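# Put the alphabet block into the toy box

## Task

Place the alphabet block inside the child's toy box.

## Robot and tools

Robot: two six-joint arms with parallel-finger grippers, left_arm and right_arm, over a table. Calibrated bases in the scene frame: left_arm at (+0.066, +0.401, +0.028) m, quat_wxyz (+1.000, 0, 0, -0.025); right_arm at (-0.057, -0.453, +0.028) m, quat_wxyz (+1.000, 0, 0, -0.023). A two-camera stand sits behind the arms.

Frame: every pose, velocity and target is in the scene frame. Its origin is at table-top height halfway between the nominal bases; +z points up, +x points out across the table, and left_arm sits toward +y. Arm names do not match image left and right. Reported hand positions can be a few cm off, more at long reach.

Gripper axes: fingers point along the gripper's +z and open and close along its y. end_effector_position is the spot between the pads when closed; fingertips extend about 33 mm past it at gaps up to 40 mm, and about 9 mm when wide open. Grip with the outer quarter of the pads. Deeper grips let the fingers fold, holding narrow parts loosely. Fingertips jammed into a surface also fold and spoil the next grip.

Row layout (20 numbers, used by execute_actions and move): left_arm x, y, z (metres, absolute place), qw, qx, qy, qz (absolute orientation, w first), gripper position, force_limit, speed; then the same ten for right_arm. Both arms always appear, even if one stays put. The last three per arm lie in [-1, 1]. position: +1 fully open (140 mm), about -0.8 pads touch, -1 closes until blocked. force_limit sets squeeze after a slow close (about 14 N at -1, 40 N at 0, 58 N at +1); faster closes squeeze harder. speed: finger speed, about 30 mm/s at -1, 140 at 0, 250 at +1. Both start at +1. To keep an arm still, resend its last reported pose and its last finger numbers each call, including any 0.

execute_actions(actions, cameras): actions is a list of actions; each action is a table of up to 15 rows, one per 1/30 s step, and a short table repeats its final row. A target more than 0.6 m from the gripper's current spot along any gripper axis gets refused. cameras picks images by name, ["all"] or []; an empty actions list returns all images by default.

move(target, speed, blend, stop_force, zero, blocking, cameras): straight-line gripper path to one row, or through a list of up to 15 rows, all within 10 s. speed in m/s, 0.002 to 3.6 (default 0.25), one value or one per target. blend in metres rounds corners; 0 stops at each target. stop_force in N (3 to 120) ends an arm's path when the wrist sensor feels that much push against its motion; leave it out when backing off something you press on, and avoid it while the gripper rotates. zero (default true) re-zeroes before the move. blocking=false returns after about 0.5 s while the move continues; not allowed with stop_force. Paths do not avoid obstacles or the other arm. Avoid paths sweeping close to an arm's own base. In a list, keep finger numbers identical in every row.

wait(seconds 0 to 10), stop(), zoom_image(camera, region [x0, y0, x1, y1] in pixels, at most 504 by 504, only on the newest images), zero_wrist_force(arm: left_arm or right_arm), finished_scene(scene = 1, optional; ends the scene for good).

Cameras: cam_head_left, cam_head_right, cam_high, cam_low, cam_left_wrist, cam_right_wrist, each 896x504.

Reading results: each arm's end_effector_position (m), end_effector_quat_wxyz and velocities; "Hand target" is where the arm is actually being sent, which can fall short of the command, especially rotation, since orientation is clipped to 32 degrees from the measured one each step. "Tool commands" shows current gripper commands. object_status: 0 moving, 1 blocked while opening, 2 blocked while closing (a grip), 3 at the asked position or pads met. After closing with -1, check for 2. position_measured is in counts: 3 open, about 139 = 60 mm, 200 = 20 mm, 230 pads touching. To squeeze harder during a grip, raise force_limit and change position slightly (-1 to -0.98). To soften, reopen and close slowly. Joint velocities may read "within noise". Wrist force and torque are in the gripper's own axes, zeroed at scene start; a contact shows as force from the surface into the arm. Wrist depth gives a 7 by 7 grid of distances ahead of each wrist camera in mm, "-" for no value. The move line reports done, off_target, moving, held or fault, plus limits=paced or limits=held.

Avoid: an external force near 150 N or joint torque at its limit (shoulder and elbow 139 N m, wrist joints 26 N m) stops the arm for 10 s. Commanding a target even slightly past a firm contact can trigger this, so approach surfaces slowly. Don't let the arms or grippers collide or squeeze each other; the clearance check may hold commands back. Don't drop the block from height, release it while moving, or leave anything on the floor. Long holds at full stretch heat motors (MOTOR HOT, then an over-temperature stop). Loose objects may get nudged occasionally; recheck the block's position before gripping.

Each tool is called after "Request:" as a command line: name --argument value for each argument, lists and objects as JSON in quotes; but a table of rows of numbers goes row by row, as --pt "numbers of a row", without its own name.

## Session

Request:
execute_actions --actions '[]'

Scene clock: 0.00 s.
left_arm: end_effector_position=(+0.7660, +0.1363, +0.1390) position_measured=3 object_status=3 end_effector_quat_wxyz=(+0.064, +0.996, +0.053, +0.025) | right_arm: end_effector_position=(+0.3241, -0.0537, +0.3412) position_measured=3 object_status=3 end_effector_quat_wxyz=(+0.235, +0.640, -0.473, +0.558)
Joint positions: left_arm=[-0.457 -0.997 1.286 -1.971 -1.652 2.525] | right_arm=[1.09 -0.965 1.041 -0.592 -2.572 -0.208]
Joint velocities: within noise
Joint torques (N m): no reading
Wrist force (N): no reading
Wrist torque (N m): no reading
Wrist force, peak (N): no reading
Wrist depth (mm): cam_left_wrist=[230 237 243 250 259 268 278 / 239 245 254 262 271 283 292 / 248 256 265 275 285 295 308 / 260 139 277 287 300 135 322 / - 118 292 304 317 321 107 / - 297 307 320 335 351 102 / - 312 326 341 358 372 -] | cam_right_wrist=[1987 - 2204 - 1332 - - / - - - 1188 1027 878 792 / - - 1068 936 805 726 645 / - 119 805 732 653 138 533 / - 102 659 600 548 139 92 / - 561 555 489 471 438 92 / - 513 481 423 400 379 -]
Hand target: left_arm +0.7660, +0.1363, +0.1390; +0.064, +0.996, +0.053, +0.025 | right_arm +0.3241, -0.0537, +0.3412; +0.235, +0.640, -0.473, +0.558
Tool commands: left_gripper/position=+1.0 left_gripper/force_limit=+1.0 left_gripper/speed=+1.0 right_gripper/position=+1.0 right_gripper/force_limit=+1.0 right_gripper/speed=+1.0

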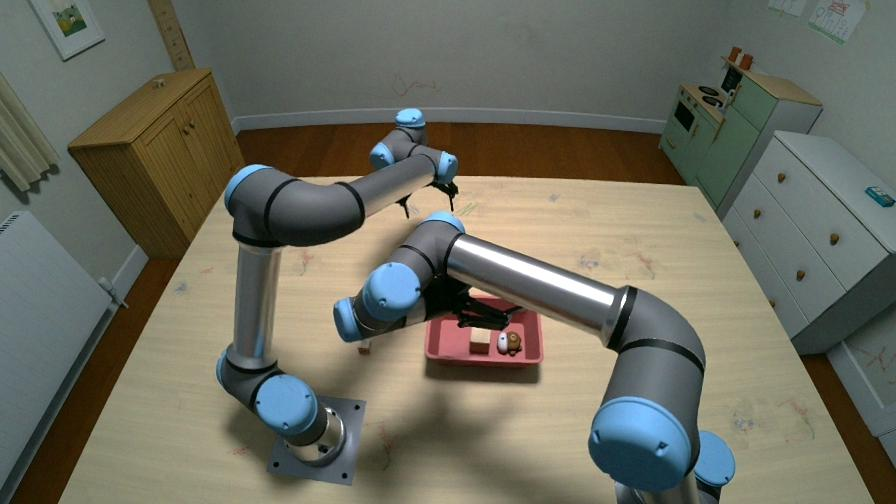

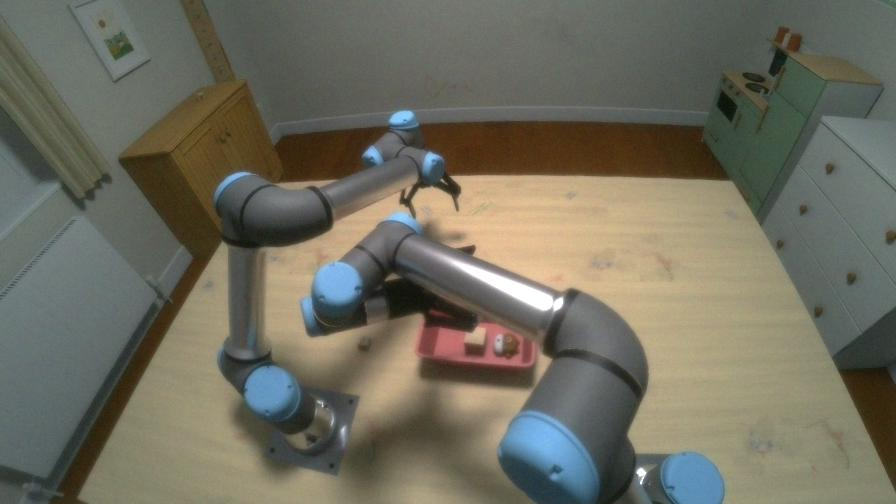

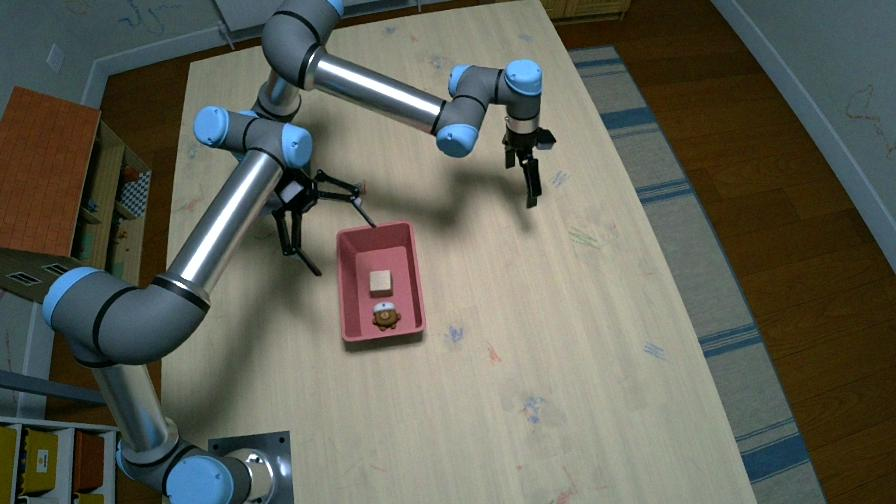

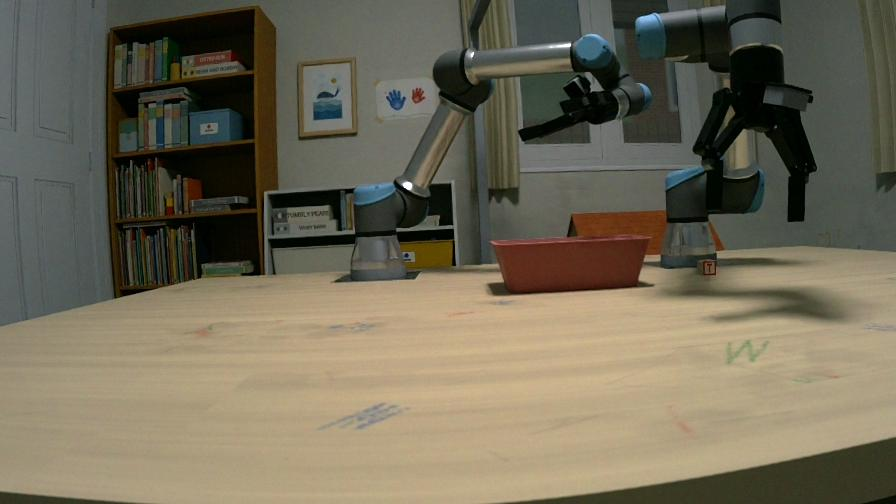

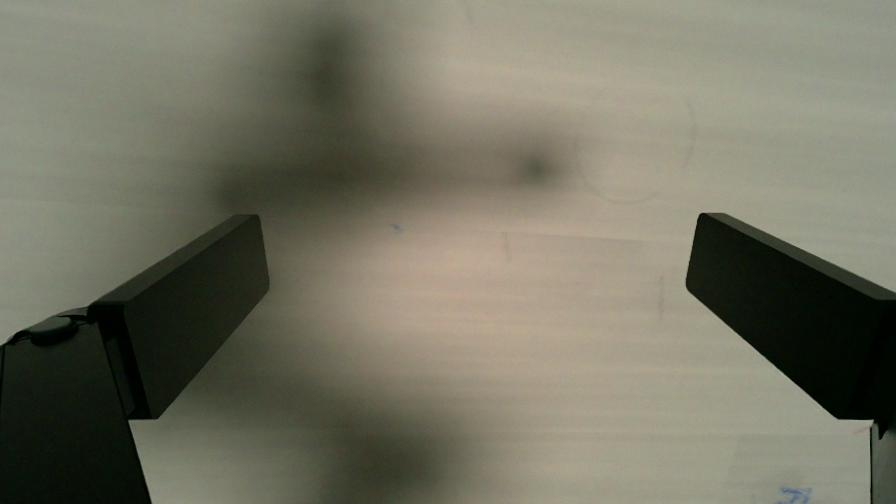

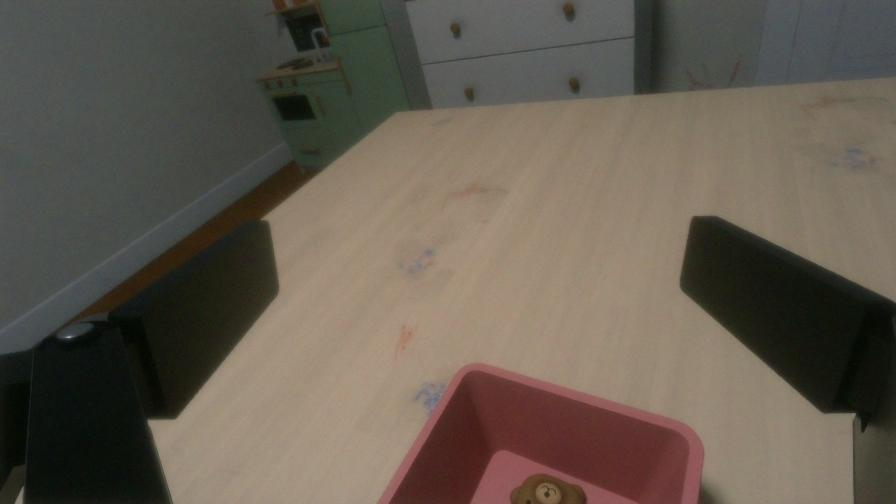

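Request:
zoom_image --camera "cam_high" --region '[280, 140, 460, 240]'

Request:
zoom_image --camera "cam_head_right" --region '[320, 310, 420, 380]'

Request:
zoom_image --camera "cam_low" --region '[660, 240, 760, 300]'

Request:
zoom_image --camera "cam_high" --region '[300, 210, 460, 350]'

Scaled by 2.800 from the camera's 896x504 image, which has a finer 1280x720 frame.

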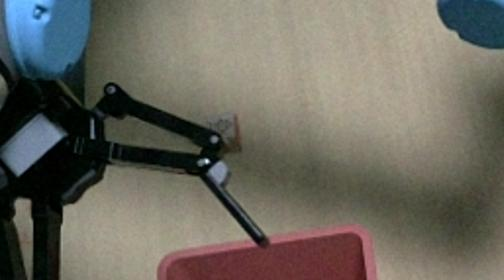

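Scaled by 5.040 from the camera's 896x504 image, which has a finer 1280x720 frame.

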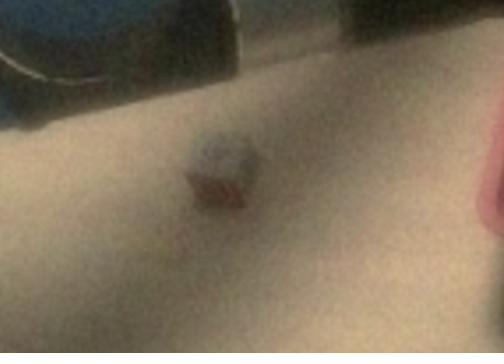

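Scaled by 5.040 from the camera's 896x504 image, which has a finer 1280x720 frame.

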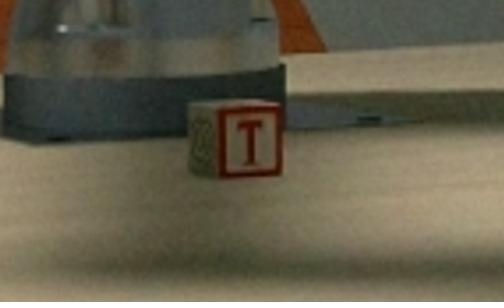

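Scaled by 3.150 from the camera's 896x504 image, which has a finer 1280x720 frame.

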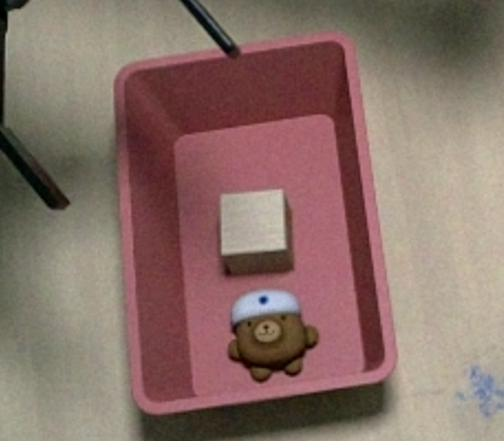

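Request:
move --target '[0.7660,0.1363,0.1390,0.064,0.996,0.053,0.025,1,1,1,0.24,0.08,0.36,0,0.7071,-0.7071,0,1,1,1]' --speed 0.4 --cameras '["cam_right_wrist","cam_high","cam_head_left"]'

Scene clock: 3.20 s.
left_arm: end_effector_position=(+0.7660, +0.1363, +0.1390) position_measured=3 object_status=3 end_effector_quat_wxyz=(+0.064, +0.996, +0.053, +0.025) | right_arm: end_effector_position=(+0.2400, +0.0800, +0.3600) position_measured=3 object_status=3 end_effector_quat_wxyz=(+0.000, +0.707, -0.707, +0.000)
Joint positions: left_arm=[-0.457 -0.996 1.284 -1.97 -1.653 2.525] | right_arm=[0.888 -1.31 1.132 -1.392 -1.571 -0.728]
Joint torques (N m): left_arm=[11.23 -33.96 -40.1 -1.57 -2.37 -1.25] | right_arm=[-12.56 -47.01 -19.12 -3.66 2.64 -1.15]
Wrist force (N): left_arm=[0.0 -0.2 -0.2] | right_arm=[-3.6 1.3 -1.7]
Wrist torque (N m): left_arm=[-0.05 0.00 0.03] | right_arm=[0.40 0.38 -0.15]
Wrist force, peak (N): left_arm=[0.0 -0.2 -0.2] | right_arm=[-3.8 1.0 -1.7]
Wrist depth (mm): cam_left_wrist=[230 236 243 250 260 268 278 / 239 245 253 262 271 282 293 / 249 256 265 273 285 296 308 / 259 138 276 287 300 135 323 / - 137 294 306 317 321 107 / - 297 309 321 335 350 102 / - 313 325 340 357 371 -] | cam_right_wrist=[438 434 390 435 438 441 437 / 460 464 - 461 462 464 461 / 484 497 - 487 489 493 491 / 515 130 516 516 519 139 515 / - 102 551 552 545 129 92 / - 580 587 581 490 584 92 / - 633 636 625 436 612 -]
Hand target: left_arm +0.7660, +0.1363, +0.1390; +0.064, +0.996, +0.053, +0.025 | right_arm +0.2400, +0.0800, +0.3600; +0.000, +0.707, -0.707, +0.000
Off the commanded pose: left_arm 0.000 m, 0 deg | right_arm 0.000 m, 0 deg.
move: done
Images, in order (width x height): cam_head_left 896x504, cam_high 896x504, cam_right_wrist 896x504.

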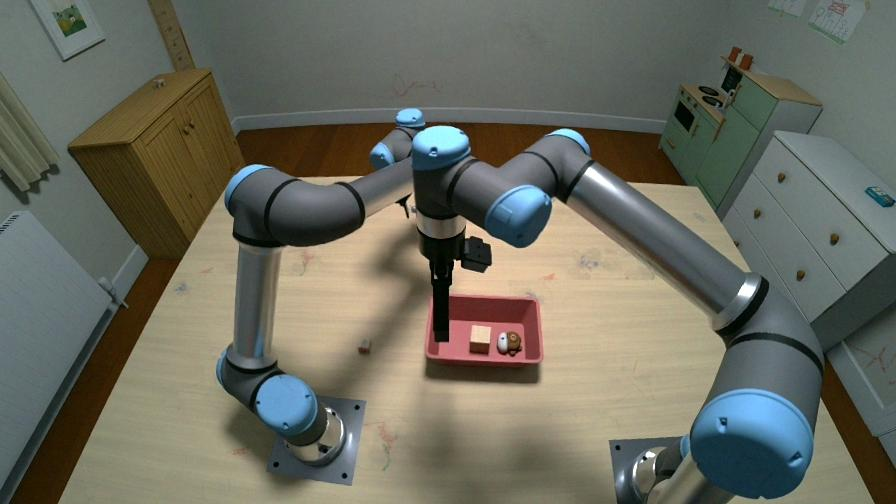

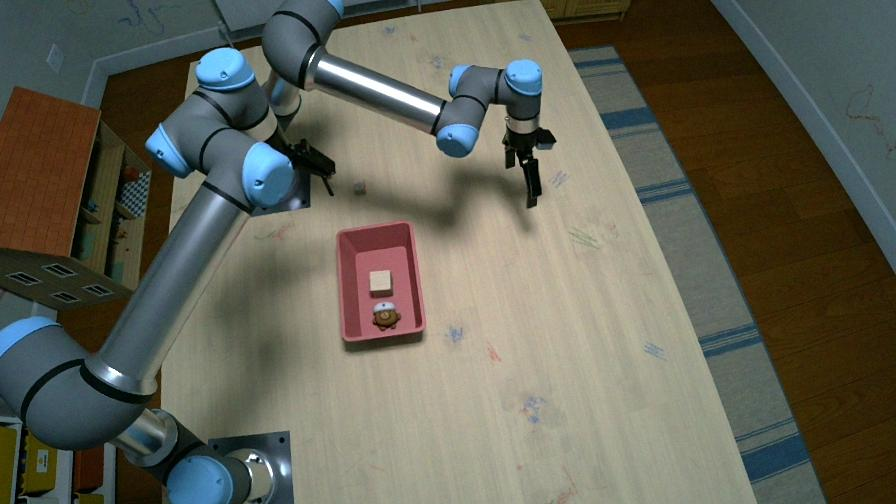

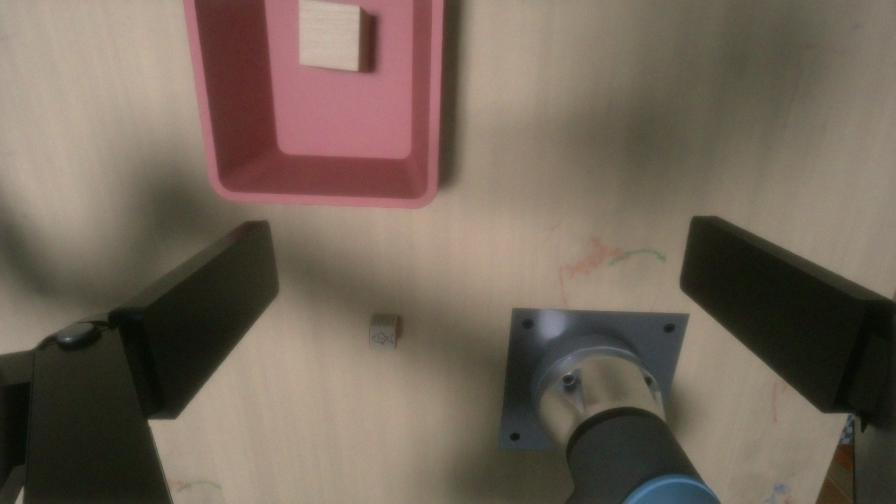

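Request:
move --pt "0.772 0.648 0.17 0.052 0.918 0.391 0.045 1 1 1 0.24 0.08 0.36 0 0.7071 -0.7071 0 1 1 1" --pt "0.503 1.008 0.2 0.036 0.758 0.649 0.059 1 1 1 0.325 0.22 0.25 0 0.7071 -0.7071 0 1 1 1" --speed 0.45 --blend '[0.1,0]' --cameras '["cam_right_wrist","cam_high","cam_head_left"]'

Scene clock: 7.03 s.
left_arm: end_effector_position=(+0.5030, +1.0079, +0.2000) position_measured=3 object_status=3 end_effector_quat_wxyz=(+0.036, +0.758, +0.649, +0.059) | right_arm: end_effector_position=(+0.3250, +0.2200, +0.2500) position_measured=3 object_status=3 end_effector_quat_wxyz=(+0.000, +0.707, -0.707, +0.000)
Joint positions: left_arm=[0.852 -1.03 1.178 -1.83 -1.654 2.524] | right_arm=[0.927 -0.875 0.762 -1.458 -1.571 -0.689]
Joint torques (N m): left_arm=[10.77 -33.3 -40.76 -1.59 -2.42 1.62] | right_arm=[11.37 -50.94 -30.74 -1.73 -2.89 1.33]
Wrist force (N): left_arm=[0.1 -0.1 0.0] | right_arm=[-3.8 1.0 -1.8]
Wrist torque (N m): left_arm=[-0.01 -0.01 0.00] | right_arm=[0.34 0.44 -0.38]
Wrist force, peak (N): left_arm=[1.8 -2.0 -0.2] | right_arm=[-4.5 0.6 -1.2]
Wrist depth (mm): cam_left_wrist=[695 712 727 312 319 329 341 / 295 301 309 320 333 347 358 / 304 315 324 337 349 362 378 / 318 139 341 353 368 135 393 / - 96 360 373 388 393 107 / - 363 377 393 411 430 102 / - 384 401 417 436 460 -] | cam_right_wrist=[340 340 340 341 340 341 341 / 358 361 359 359 360 359 360 / 379 378 379 379 379 380 378 / 399 130 402 397 402 138 394 / - 102 428 427 425 139 92 / - 451 456 455 457 353 92 / - 491 489 489 489 488 -]
Hand target: left_arm +0.5030, +1.0080, +0.2000; +0.036, +0.758, +0.649, +0.059 | right_arm +0.3250, +0.2200, +0.2500; +0.000, +0.707, -0.707, +0.000
Off the commanded pose: left_arm 0.000 m, 0 deg | right_arm 0.000 m, 0 deg.
move: done
Images, in order (width x height): cam_head_left 896x504, cam_high 896x504, cam_right_wrist 896x504.

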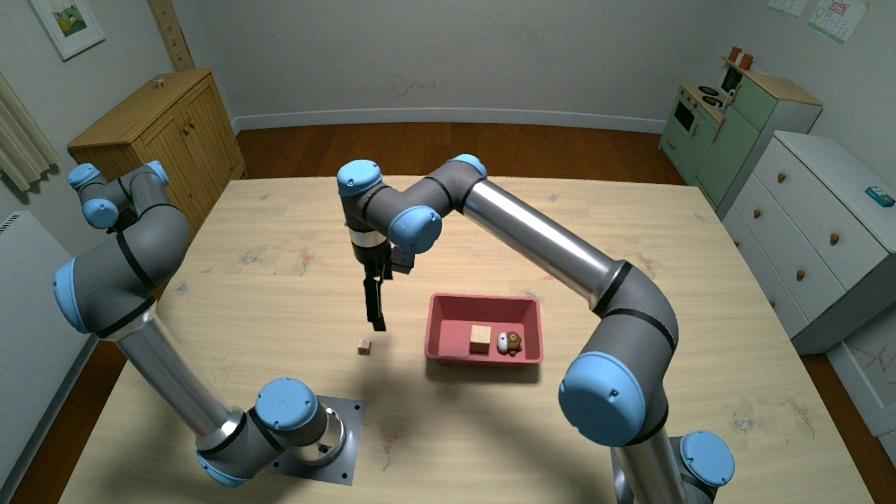

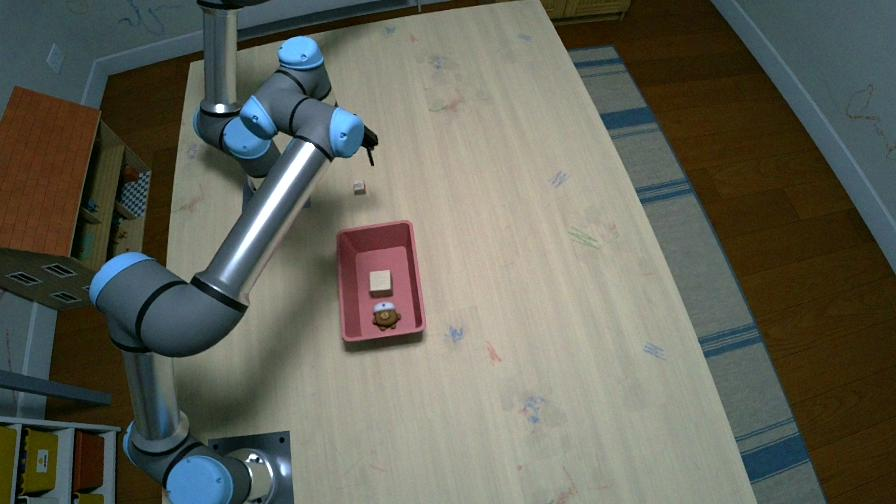

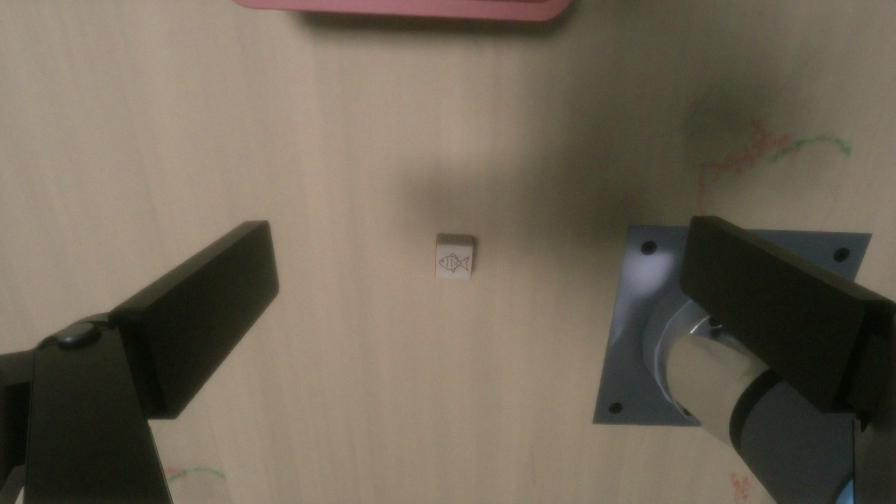

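Request:
move --target '[0.503,1.008,0.2,0.036,0.758,0.649,0.059,1,1,1,0.319,0.31,0.12,0,0.7071,-0.7071,0,1,1,1]' --speed 0.25 --cameras '["cam_right_wrist","cam_low"]'

Scene clock: 8.87 s.
left_arm: end_effector_position=(+0.5030, +1.0080, +0.2000) position_measured=3 object_status=3 end_effector_quat_wxyz=(+0.036, +0.758, +0.649, +0.059) | right_arm: end_effector_position=(+0.3190, +0.3100, +0.1200) position_measured=3 object_status=3 end_effector_quat_wxyz=(+0.000, +0.707, -0.707, +0.000)
Joint positions: left_arm=[0.852 -1.029 1.178 -1.83 -1.654 2.524] | right_arm=[1.002 -0.612 0.622 -1.581 -1.571 -0.615]
Joint torques (N m): left_arm=[11.24 -33.53 -41.06 -1.58 -2.29 1.71] | right_arm=[13.04 -59.01 -35.48 -1.76 -2.73 1.33]
Wrist force (N): left_arm=[-0.1 -0.1 -0.3] | right_arm=[-3.3 1.4 -1.8]
Wrist torque (N m): left_arm=[-0.01 0.02 0.00] | right_arm=[0.43 0.34 -0.41]
Wrist force, peak (N): left_arm=[0.0 -0.2 0.3] | right_arm=[-4.3 1.3 -1.3]
Wrist depth (mm): cam_left_wrist=[695 718 729 311 320 330 341 / 294 300 310 322 333 345 359 / 305 314 326 337 349 365 378 / 317 135 339 354 369 135 395 / - 109 359 371 388 395 107 / - 365 379 395 413 427 102 / - 382 401 417 435 462 -] | cam_right_wrist=[225 224 225 226 225 225 225 / 237 237 237 236 237 237 237 / 250 249 250 245 250 251 250 / 265 129 264 266 266 139 222 / - 102 283 282 283 275 92 / - 298 300 302 302 302 92 / - 324 322 324 324 324 -]
Hand target: left_arm +0.5030, +1.0080, +0.2000; +0.036, +0.758, +0.649, +0.059 | right_arm +0.3190, +0.3100, +0.1200; +0.000, +0.707, -0.707, +0.000
Off the commanded pose: left_arm 0.000 m, 0 deg | right_arm 0.000 m, 0 deg.
move: done
Images, in order (width x height): cam_low 896x504, cam_right_wrist 896x504.

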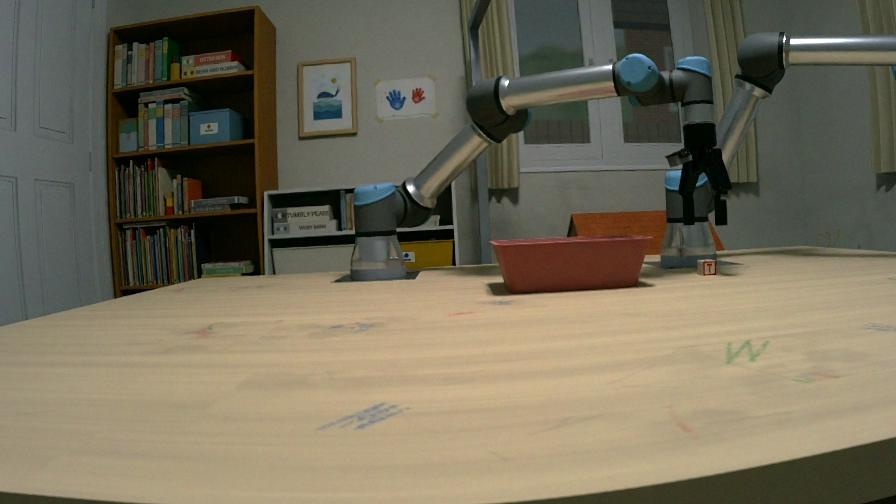

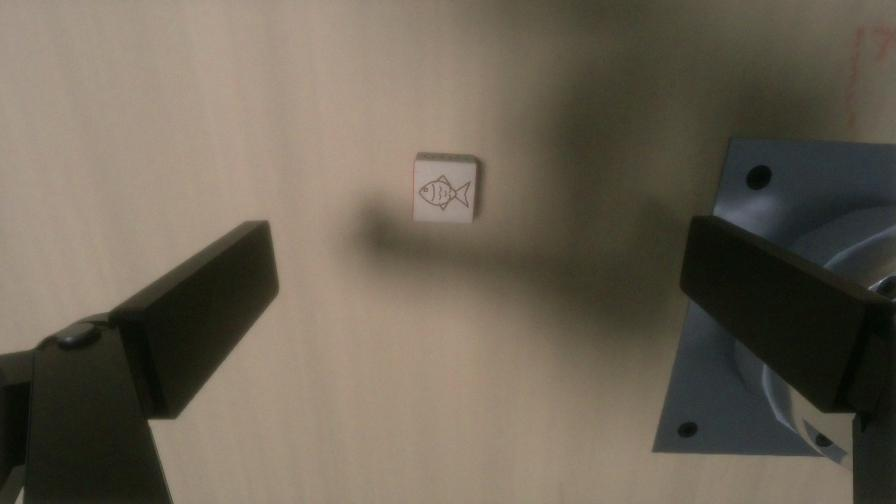

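Request:
move --target '[0.503,1.008,0.2,0.036,0.758,0.649,0.059,1,1,1,0.331,0.31,0.055,0,0.7071,-0.7071,0,0.3,-0.5,0]' --speed 0.12 --cameras '["cam_right_wrist","cam_low"]'

Request:
zoom_image --camera "cam_low" --region '[660, 200, 760, 300]'

Scene clock: 10.40 s.
left_arm: end_effector_position=(+0.5030, +1.0080, +0.2000) position_measured=3 object_status=3 end_effector_quat_wxyz=(+0.036, +0.758, +0.649, +0.059) | right_arm: end_effector_position=(+0.3310, +0.3100, +0.0552) position_measured=91 object_status=3 end_effector_quat_wxyz=(+0.000, +0.707, -0.707, +0.000)
Joint positions: left_arm=[0.852 -1.029 1.178 -1.83 -1.654 2.524] | right_arm=[0.99 -0.573 0.713 -1.711 -1.571 -0.626]
Joint torques (N m): left_arm=[11.7 -33.5 -41.43 -1.6 -2.43 1.52] | right_arm=[-12.63 -59.47 -20.43 -4.08 2.19 -1.11]
Wrist force (N): left_arm=[-0.2 0.0 -0.2] | right_arm=[-3.3 1.3 -1.5]
Wrist torque (N m): left_arm=[0.01 0.05 0.00] | right_arm=[0.38 0.35 -0.16]
Wrist force, peak (N): left_arm=[0.0 -0.3 -0.2] | right_arm=[-3.4 1.5 -3.4]
Wrist depth (mm): cam_left_wrist=[700 716 731 313 319 331 341 / 296 302 310 321 333 345 359 / 307 315 324 338 348 363 376 / 318 135 340 355 369 135 396 / - 109 358 375 389 391 107 / - 366 378 395 411 428 102 / - 384 399 419 438 459 -] | cam_right_wrist=[166 166 167 167 167 167 167 / 176 175 176 176 176 176 177 / 185 185 186 181 186 186 187 / 196 197 165 192 195 193 197 / 204 89 118 210 210 103 87 / - - 223 224 224 - - / - - 240 240 240 - -]
Hand target: left_arm +0.5030, +1.0080, +0.2000; +0.036, +0.758, +0.649, +0.059 | right_arm +0.3310, +0.3100, +0.0550; +0.000, +0.707, -0.707, +0.000
Off the commanded pose: left_arm 0.000 m, 0 deg | right_arm 0.000 m, 0 deg.
move: done
Images, in order (width x height): cam_low 896x504, cam_right_wrist 896x504.

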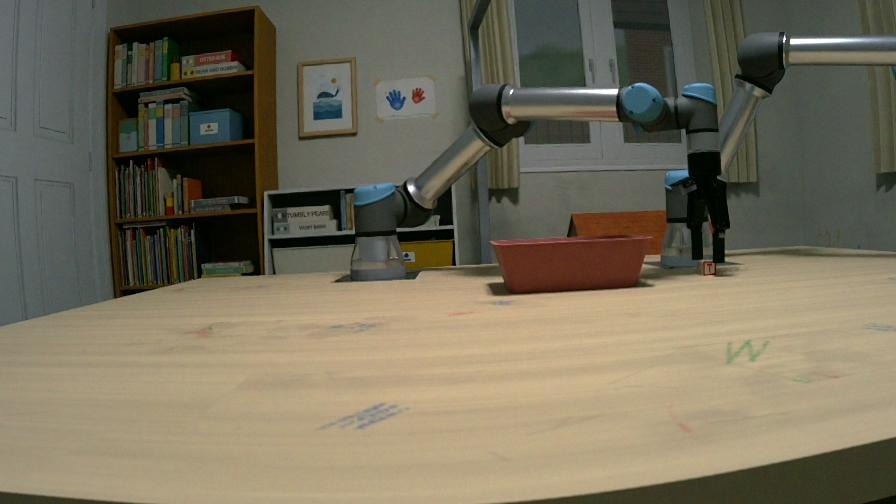

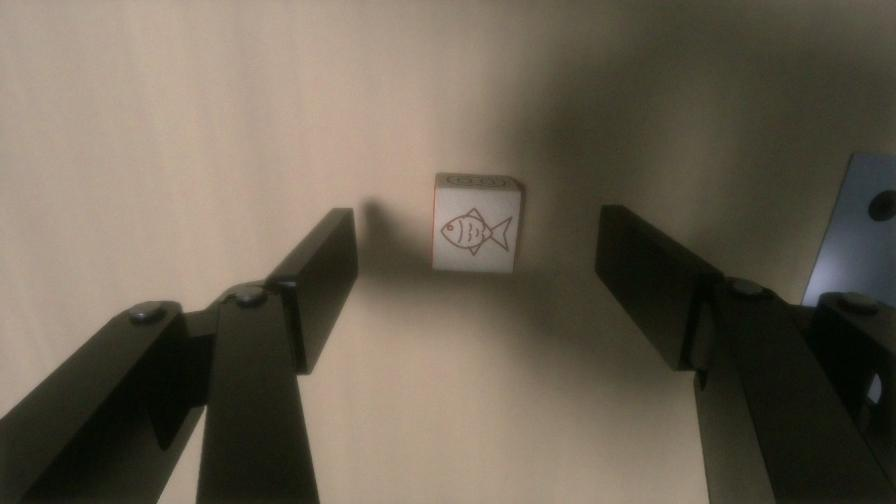

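Scaled by 5.040 from the camera's 896x504 image, which has a finer 1280x720 frame.

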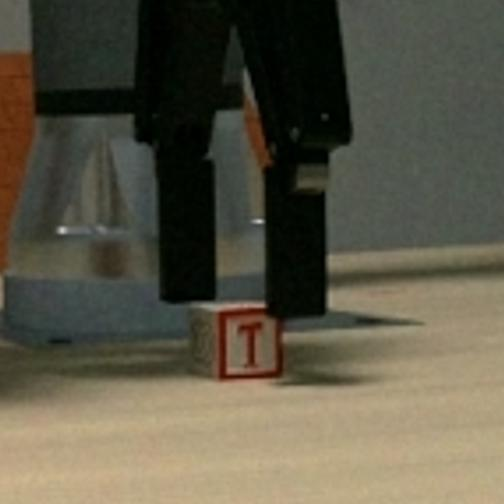

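Request:
move --target '[0.503,1.008,0.2,0.036,0.758,0.649,0.059,1,1,1,0.331,0.31,0.042,0,0.7071,-0.7071,0,0.3,-0.5,0]' --speed 0.05 --stop_force 8

Request:
move --target '[0.503,1.008,0.2,0.036,0.758,0.649,0.059,1,1,1,0.331,0.31,0.042,0,0.7071,-0.7071,0,-1,-0.3,-1]' --cameras '["cam_right_wrist","cam_low"]'

Request:
zoom_image --camera "cam_low" --region '[660, 200, 760, 300]'

Scene clock: 13.17 s.
left_arm: end_effector_position=(+0.5030, +1.0080, +0.2000) position_measured=3 object_status=3 end_effector_quat_wxyz=(+0.036, +0.758, +0.649, +0.059) | right_arm: end_effector_position=(+0.3310, +0.3100, +0.0420) position_measured=91 object_status=3 end_effector_quat_wxyz=(+0.000, +0.707, -0.707, +0.000)
Joint positions: left_arm=[0.852 -1.029 1.178 -1.83 -1.654 2.524] | right_arm=[0.99 -0.565 0.733 -1.738 -1.571 -0.626]
Joint torques (N m): left_arm=[11.71 -32.95 -40.26 -1.57 -2.4 1.51] | right_arm=[-11.81 -60.02 -20.43 -3.71 2 -1.21]
Wrist force (N): left_arm=[0.2 -0.4 0.0] | right_arm=[-3.5 1.2 -1.8]
Wrist torque (N m): left_arm=[-0.07 -0.04 0.01] | right_arm=[0.38 0.40 -0.16]
Wrist force, peak (N): left_arm=[0.2 -0.4 0.0] | right_arm=[-3.8 1.2 -1.7]
Wrist depth (mm): cam_left_wrist=[704 712 733 311 320 329 342 / 294 300 310 321 333 344 358 / 306 314 326 337 349 363 376 / 317 136 340 353 368 135 396 / - 109 358 374 387 394 107 / - 365 377 394 411 430 102 / - 382 398 417 436 455 -] | cam_right_wrist=[155 155 155 155 155 155 155 / 163 163 163 163 163 164 164 / 172 172 172 170 173 173 173 / 183 183 165 151 181 179 183 / 190 89 138 195 195 103 86 / - - 208 208 209 - - / - - 223 223 224 - -]
Hand target: left_arm +0.5030, +1.0080, +0.2000; +0.036, +0.758, +0.649, +0.059 | right_arm +0.3310, +0.3100, +0.0420; +0.000, +0.707, -0.707, +0.000
Off the commanded pose: left_arm 0.000 m, 0 deg | right_arm 0.000 m, 0 deg.
move: done

Scene clock: 15.37 s.
left_arm: end_effector_position=(+0.5030, +1.0080, +0.2000) position_measured=3 object_status=3 end_effector_quat_wxyz=(+0.036, +0.758, +0.649, +0.059) | right_arm: end_effector_position=(+0.3310, +0.3100, +0.0420) position_measured=183 object_status=0 end_effector_quat_wxyz=(+0.000, +0.707, -0.707, +0.000)
Joint positions: left_arm=[0.852 -1.029 1.178 -1.83 -1.654 2.524] | right_arm=[0.99 -0.565 0.733 -1.739 -1.571 -0.626]
Joint torques (N m): left_arm=[11.58 -34.15 -41.13 -1.56 -2.49 1.62] | right_arm=[-12.67 -59.95 -21.17 -3.22 2.34 -1.2]
Wrist force (N): left_arm=[0.1 -0.1 0.0] | right_arm=[-3.2 1.4 -4.8]
Wrist torque (N m): left_arm=[-0.02 -0.01 0.00] | right_arm=[0.42 0.40 -0.16]
Wrist force, peak (N): left_arm=[-0.2 -0.3 0.0] | right_arm=[-3.2 1.3 -5.6]
Wrist depth (mm): cam_left_wrist=[696 718 720 312 319 328 341 / 294 301 310 320 333 345 356 / 305 314 324 339 350 361 376 / 317 138 341 354 368 135 396 / - 117 358 373 390 395 107 / - 367 379 393 413 428 102 / - 384 397 416 435 457 -] | cam_right_wrist=[155 155 155 155 155 155 155 / 163 163 163 163 164 164 164 / 172 172 173 169 173 173 173 / 183 183 182 148 148 183 183 / 194 193 89 190 110 92 194 / 205 - 74 205 - - - / - - - 224 - - -]
Hand target: left_arm +0.5030, +1.0080, +0.2000; +0.036, +0.758, +0.649, +0.059 | right_arm +0.3310, +0.3100, +0.0420; +0.000, +0.707, -0.707, +0.000
Off the commanded pose: left_arm 0.000 m, 0 deg | right_arm 0.000 m, 0 deg.
move: done
Images, in order (width x height): cam_low 896x504, cam_right_wrist 896x504.

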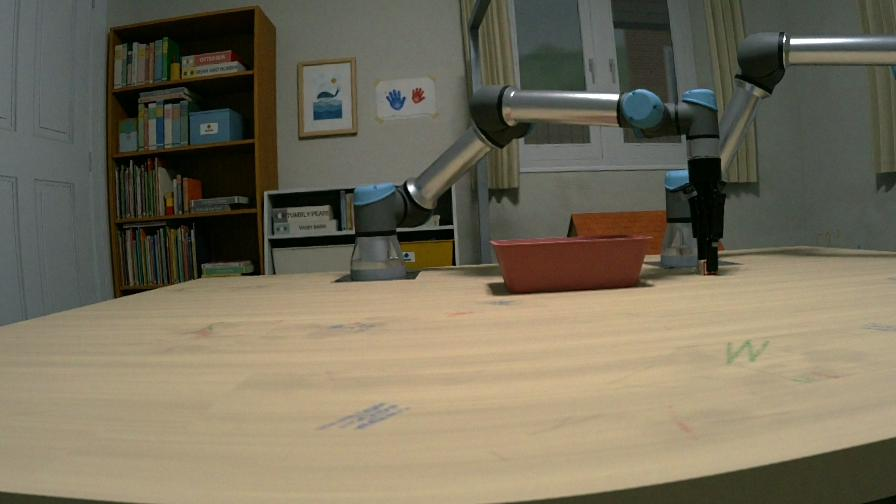

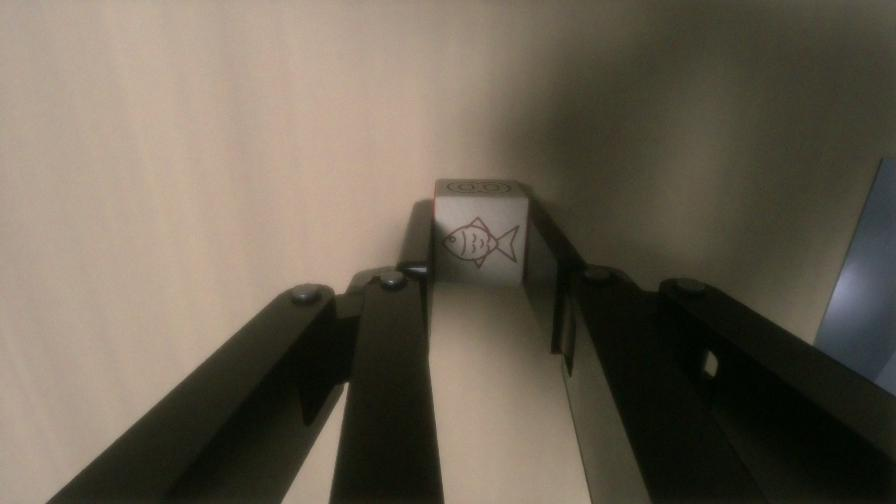

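Scaled by 5.040 from the camera's 896x504 image, which has a finer 1280x720 frame.

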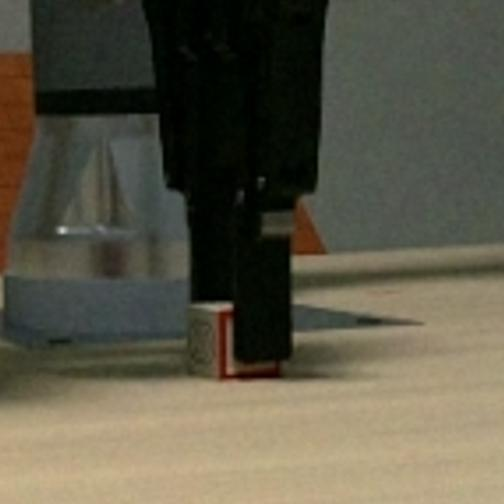

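Request:
move --pt "0.503 1.008 0.2 0.036 0.758 0.649 0.059 1 1 1 0.331 0.31 0.075 0 0.7071 -0.7071 0 -1 -0.3 -1" --pt "0.503 1.008 0.2 0.036 0.758 0.649 0.059 1 1 1 0.333 0.30 0.24 0 0.7071 -0.7071 0 -1 -0.3 -1" --pt "0.503 1.008 0.2 0.036 0.758 0.649 0.059 1 1 1 0.365 0.06 0.24 0 0.7071 -0.7071 0 -1 -0.3 -1" --speed '[0.08,0.25,0.25]' --blend '[0.01,0.05,0]' --cameras '["cam_right_wrist","cam_high","cam_head_left"]'

Scene clock: 18.63 s.
left_arm: end_effector_position=(+0.5030, +1.0080, +0.2000) position_measured=3 object_status=3 end_effector_quat_wxyz=(+0.036, +0.758, +0.649, +0.059) | right_arm: end_effector_position=(+0.3650, +0.0601, +0.2400) position_measured=183 object_status=2 end_effector_quat_wxyz=(+0.000, +0.707, -0.707, +0.000)
Joint positions: left_arm=[0.852 -1.029 1.178 -1.83 -1.654 2.524] | right_arm=[0.726 -1.185 1.27 -1.656 -1.571 -0.89]
Joint torques (N m): left_arm=[11.72 -34.49 -40.14 -1.49 -2.52 1.54] | right_arm=[-12.86 -55.07 -22.38 -3.62 2.87 -1.19]
Wrist force (N): left_arm=[0.1 -0.2 -0.1] | right_arm=[-3.6 1.2 -2.2]
Wrist torque (N m): left_arm=[-0.03 -0.01 0.00] | right_arm=[0.37 0.42 -0.15]
Wrist force, peak (N): left_arm=[-0.3 -0.1 0.2] | right_arm=[-3.3 1.4 -5.8]
Wrist depth (mm): cam_left_wrist=[698 710 729 312 319 330 342 / 295 301 310 321 330 344 358 / 306 314 325 337 348 362 378 / 320 136 341 353 368 135 395 / - 109 359 374 387 396 107 / - 368 379 393 411 430 102 / - 381 400 417 434 459 -] | cam_right_wrist=[331 333 300 287 314 332 331 / 350 349 318 351 340 350 350 / 369 369 363 169 331 368 368 / 392 390 387 148 148 392 393 / 417 403 88 403 110 92 418 / 435 - 74 438 - - - / - - - 473 - - -]
Hand target: left_arm +0.5030, +1.0080, +0.2000; +0.036, +0.758, +0.649, +0.059 | right_arm +0.3650, +0.0600, +0.2400; +0.000, +0.707, -0.707, +0.000
Off the commanded pose: left_arm 0.000 m, 0 deg | right_arm 0.000 m, 0 deg.
move: done
Images, in order (width x height): cam_head_left 896x504, cam_high 896x504, cam_right_wrist 896x504.

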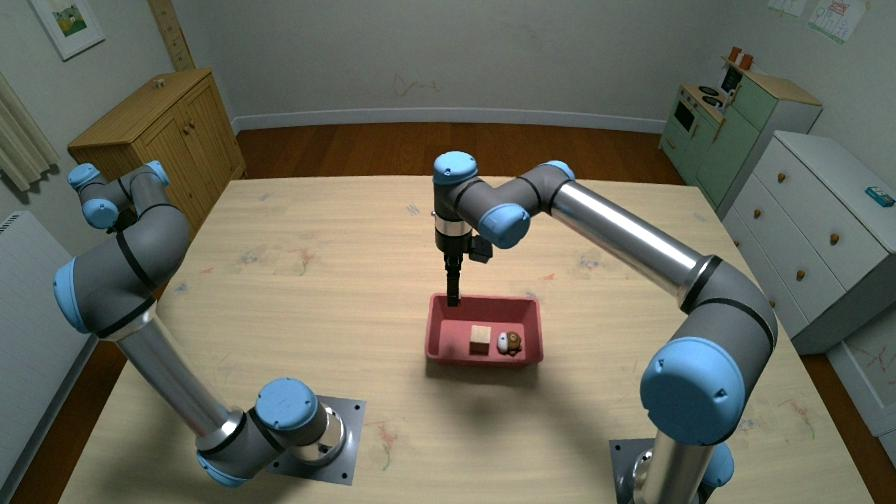

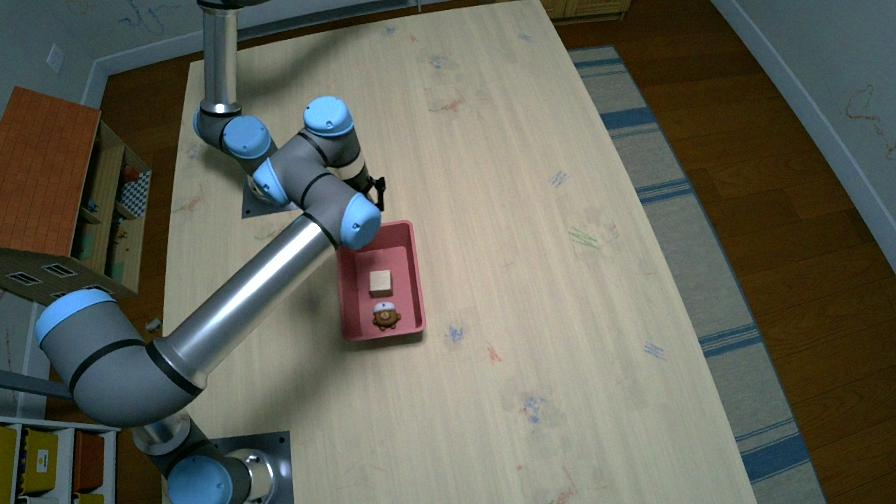

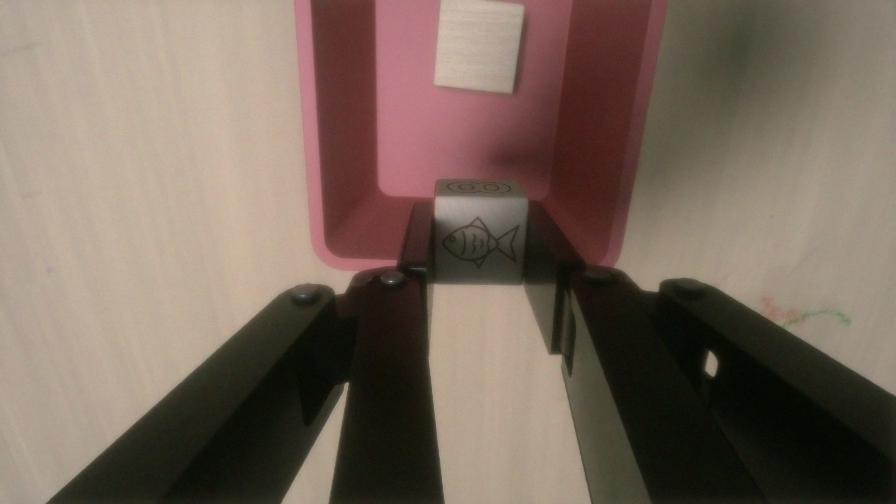

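Request:
move --pt "0.503 1.008 0.2 0.036 0.758 0.649 0.059 1 1 1 0.36 0.052 0.15 0 0.7071 -0.7071 0 -1 -0.3 -1" --pt "0.503 1.008 0.2 0.036 0.758 0.649 0.059 1 1 1 0.36 0.052 0.075 0 0.7071 -0.7071 0 -1 -0.3 -1" --speed 0.15 --blend '[0.02,0]' --cameras '["cam_right_wrist","cam_head_left"]'

Request:
move --target '[0.503,1.008,0.2,0.036,0.758,0.649,0.059,1,1,1,0.36,0.052,0.042,0,0.7071,-0.7071,0,-1,-0.3,-1]' --speed 0.02 --stop_force 5 --cameras '["cam_right_wrist"]'

Scene clock: 20.73 s.
left_arm: end_effector_position=(+0.5030, +1.0080, +0.2000) position_measured=3 object_status=3 end_effector_quat_wxyz=(+0.036, +0.758, +0.649, +0.059) | right_arm: end_effector_position=(+0.3600, +0.0520, +0.0751) position_measured=183 object_status=2 end_effector_quat_wxyz=(+0.000, +0.707, -0.707, +0.000)
Joint positions: left_arm=[0.852 -1.029 1.178 -1.83 -1.654 2.524] | right_arm=[0.721 -1.097 1.581 -2.055 -1.571 -0.895]
Joint torques (N m): left_arm=[11.23 -33.82 -41.16 -1.58 -2.54 1.6] | right_arm=[-4.58 -37.8 -18.46 -4.18 2.68 0.26]
Wrist force (N): left_arm=[-0.1 0.0 -0.1] | right_arm=[-3.3 1.0 -1.9]
Wrist torque (N m): left_arm=[0.00 0.02 0.00] | right_arm=[0.33 0.32 -0.15]
Wrist force, peak (N): left_arm=[-0.4 -0.3 0.1] | right_arm=[-3.8 1.0 -3.0]
Wrist depth (mm): cam_left_wrist=[698 714 722 311 320 329 342 / 294 301 309 321 333 344 359 / 304 315 325 338 349 363 378 / 318 138 341 354 368 135 395 / - 117 359 375 389 392 107 / - 366 378 392 413 430 102 / - 384 401 419 435 456 -] | cam_right_wrist=[102 129 181 135 134 174 117 / 108 129 188 142 191 159 123 / 113 133 180 170 201 161 120 / 215 137 178 148 148 162 129 / 232 127 89 122 112 92 230 / 244 - 74 171 - - - / - - - 151 - - -]
Hand target: left_arm +0.5030, +1.0080, +0.2000; +0.036, +0.758, +0.649, +0.059 | right_arm +0.3600, +0.0520, +0.0750; +0.000, +0.707, -0.707, +0.000
Off the commanded pose: left_arm 0.000 m, 0 deg | right_arm 0.000 m, 0 deg.
move: done
Images, in order (width x height): cam_head_left 896x504, cam_right_wrist 896x504.

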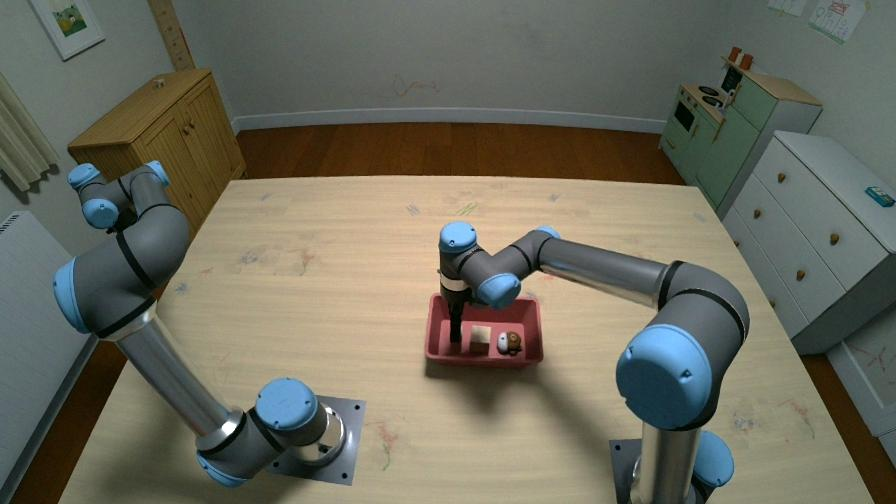

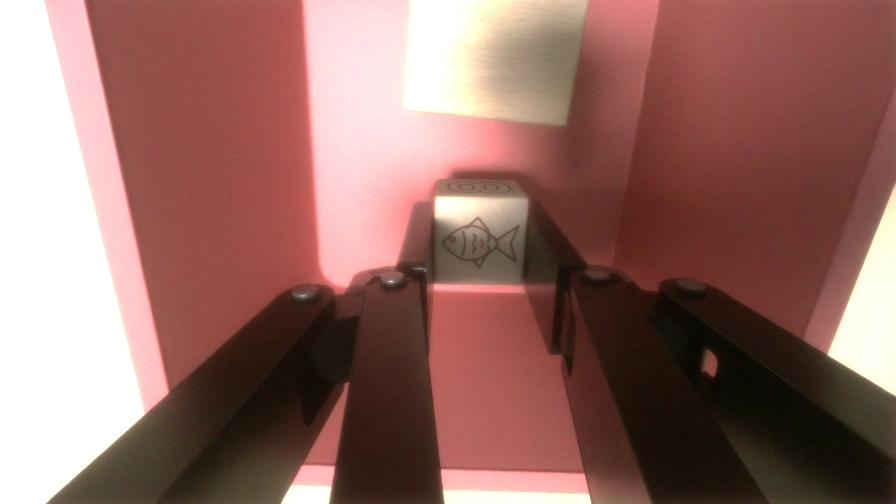

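Scene clock: 23.63 s.
left_arm: end_effector_position=(+0.5030, +1.0080, +0.2000) position_measured=3 object_status=3 end_effector_quat_wxyz=(+0.036, +0.758, +0.649, +0.059) | right_arm: end_effector_position=(+0.3600, +0.0520, +0.0440) position_measured=183 object_status=2 end_effector_quat_wxyz=(+0.000, +0.707, -0.707, +0.000)
Joint positions: left_arm=[0.852 -1.029 1.178 -1.83 -1.654 2.524] | right_arm=[0.722 -1.06 1.615 -2.125 -1.571 -0.895]
Joint torques (N m): left_arm=[11.23 -34.47 -40.2 -1.61 -2.34 1.47] | right_arm=[9.49 -55.4 -29.84 -2.22 1.87 0.78]
Wrist force (N): left_arm=[-0.2 -0.2 -0.1] | right_arm=[-3.4 0.8 -1.6]
Wrist torque (N m): left_arm=[-0.05 0.05 0.00] | right_arm=[0.30 0.35 -0.14]
Wrist force, peak (N): left_arm=[0.2 -0.4 0.2] | right_arm=[-0.2 4.0 -19.3]
Wrist depth (mm): cam_left_wrist=[706 716 722 312 320 330 341 / 294 301 310 322 333 347 357 / 306 314 327 338 350 363 379 / 319 135 340 353 368 135 395 / - 109 359 372 390 395 107 / - 366 377 396 411 428 102 / - 384 401 417 436 456 -] | cam_right_wrist=[- 118 155 107 107 150 115 / - 122 162 112 114 151 120 / - 126 171 169 173 152 117 / 102 136 181 148 150 154 113 / 104 118 89 179 112 92 114 / 104 - 74 162 - - - / - - - 139 - - -]
Hand target: left_arm +0.5030, +1.0080, +0.2000; +0.036, +0.758, +0.649, +0.059 | right_arm +0.3600, +0.0520, +0.0440; +0.000, +0.707, -0.707, +0.000
Off the commanded pose: left_arm 0.000 m, 0 deg | right_arm 0.002 m, 0 deg.
move: contact (right_arm)
Images, in order (width x height): cam_right_wrist 896x504.

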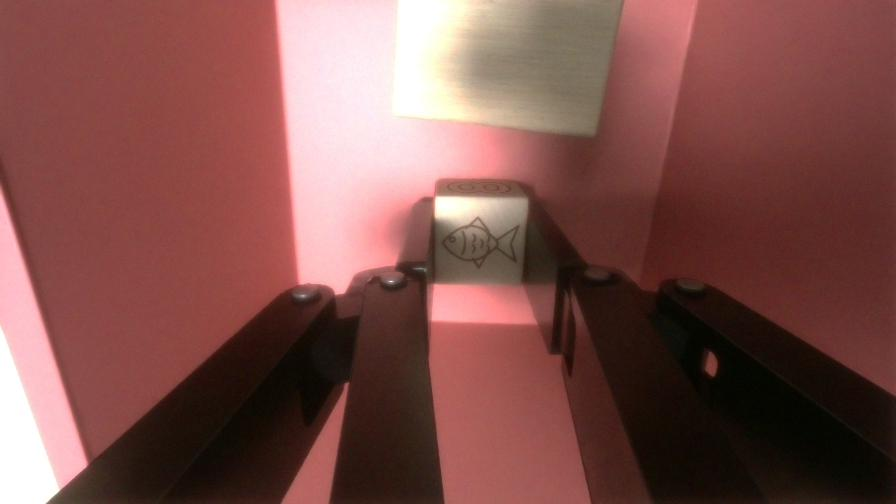

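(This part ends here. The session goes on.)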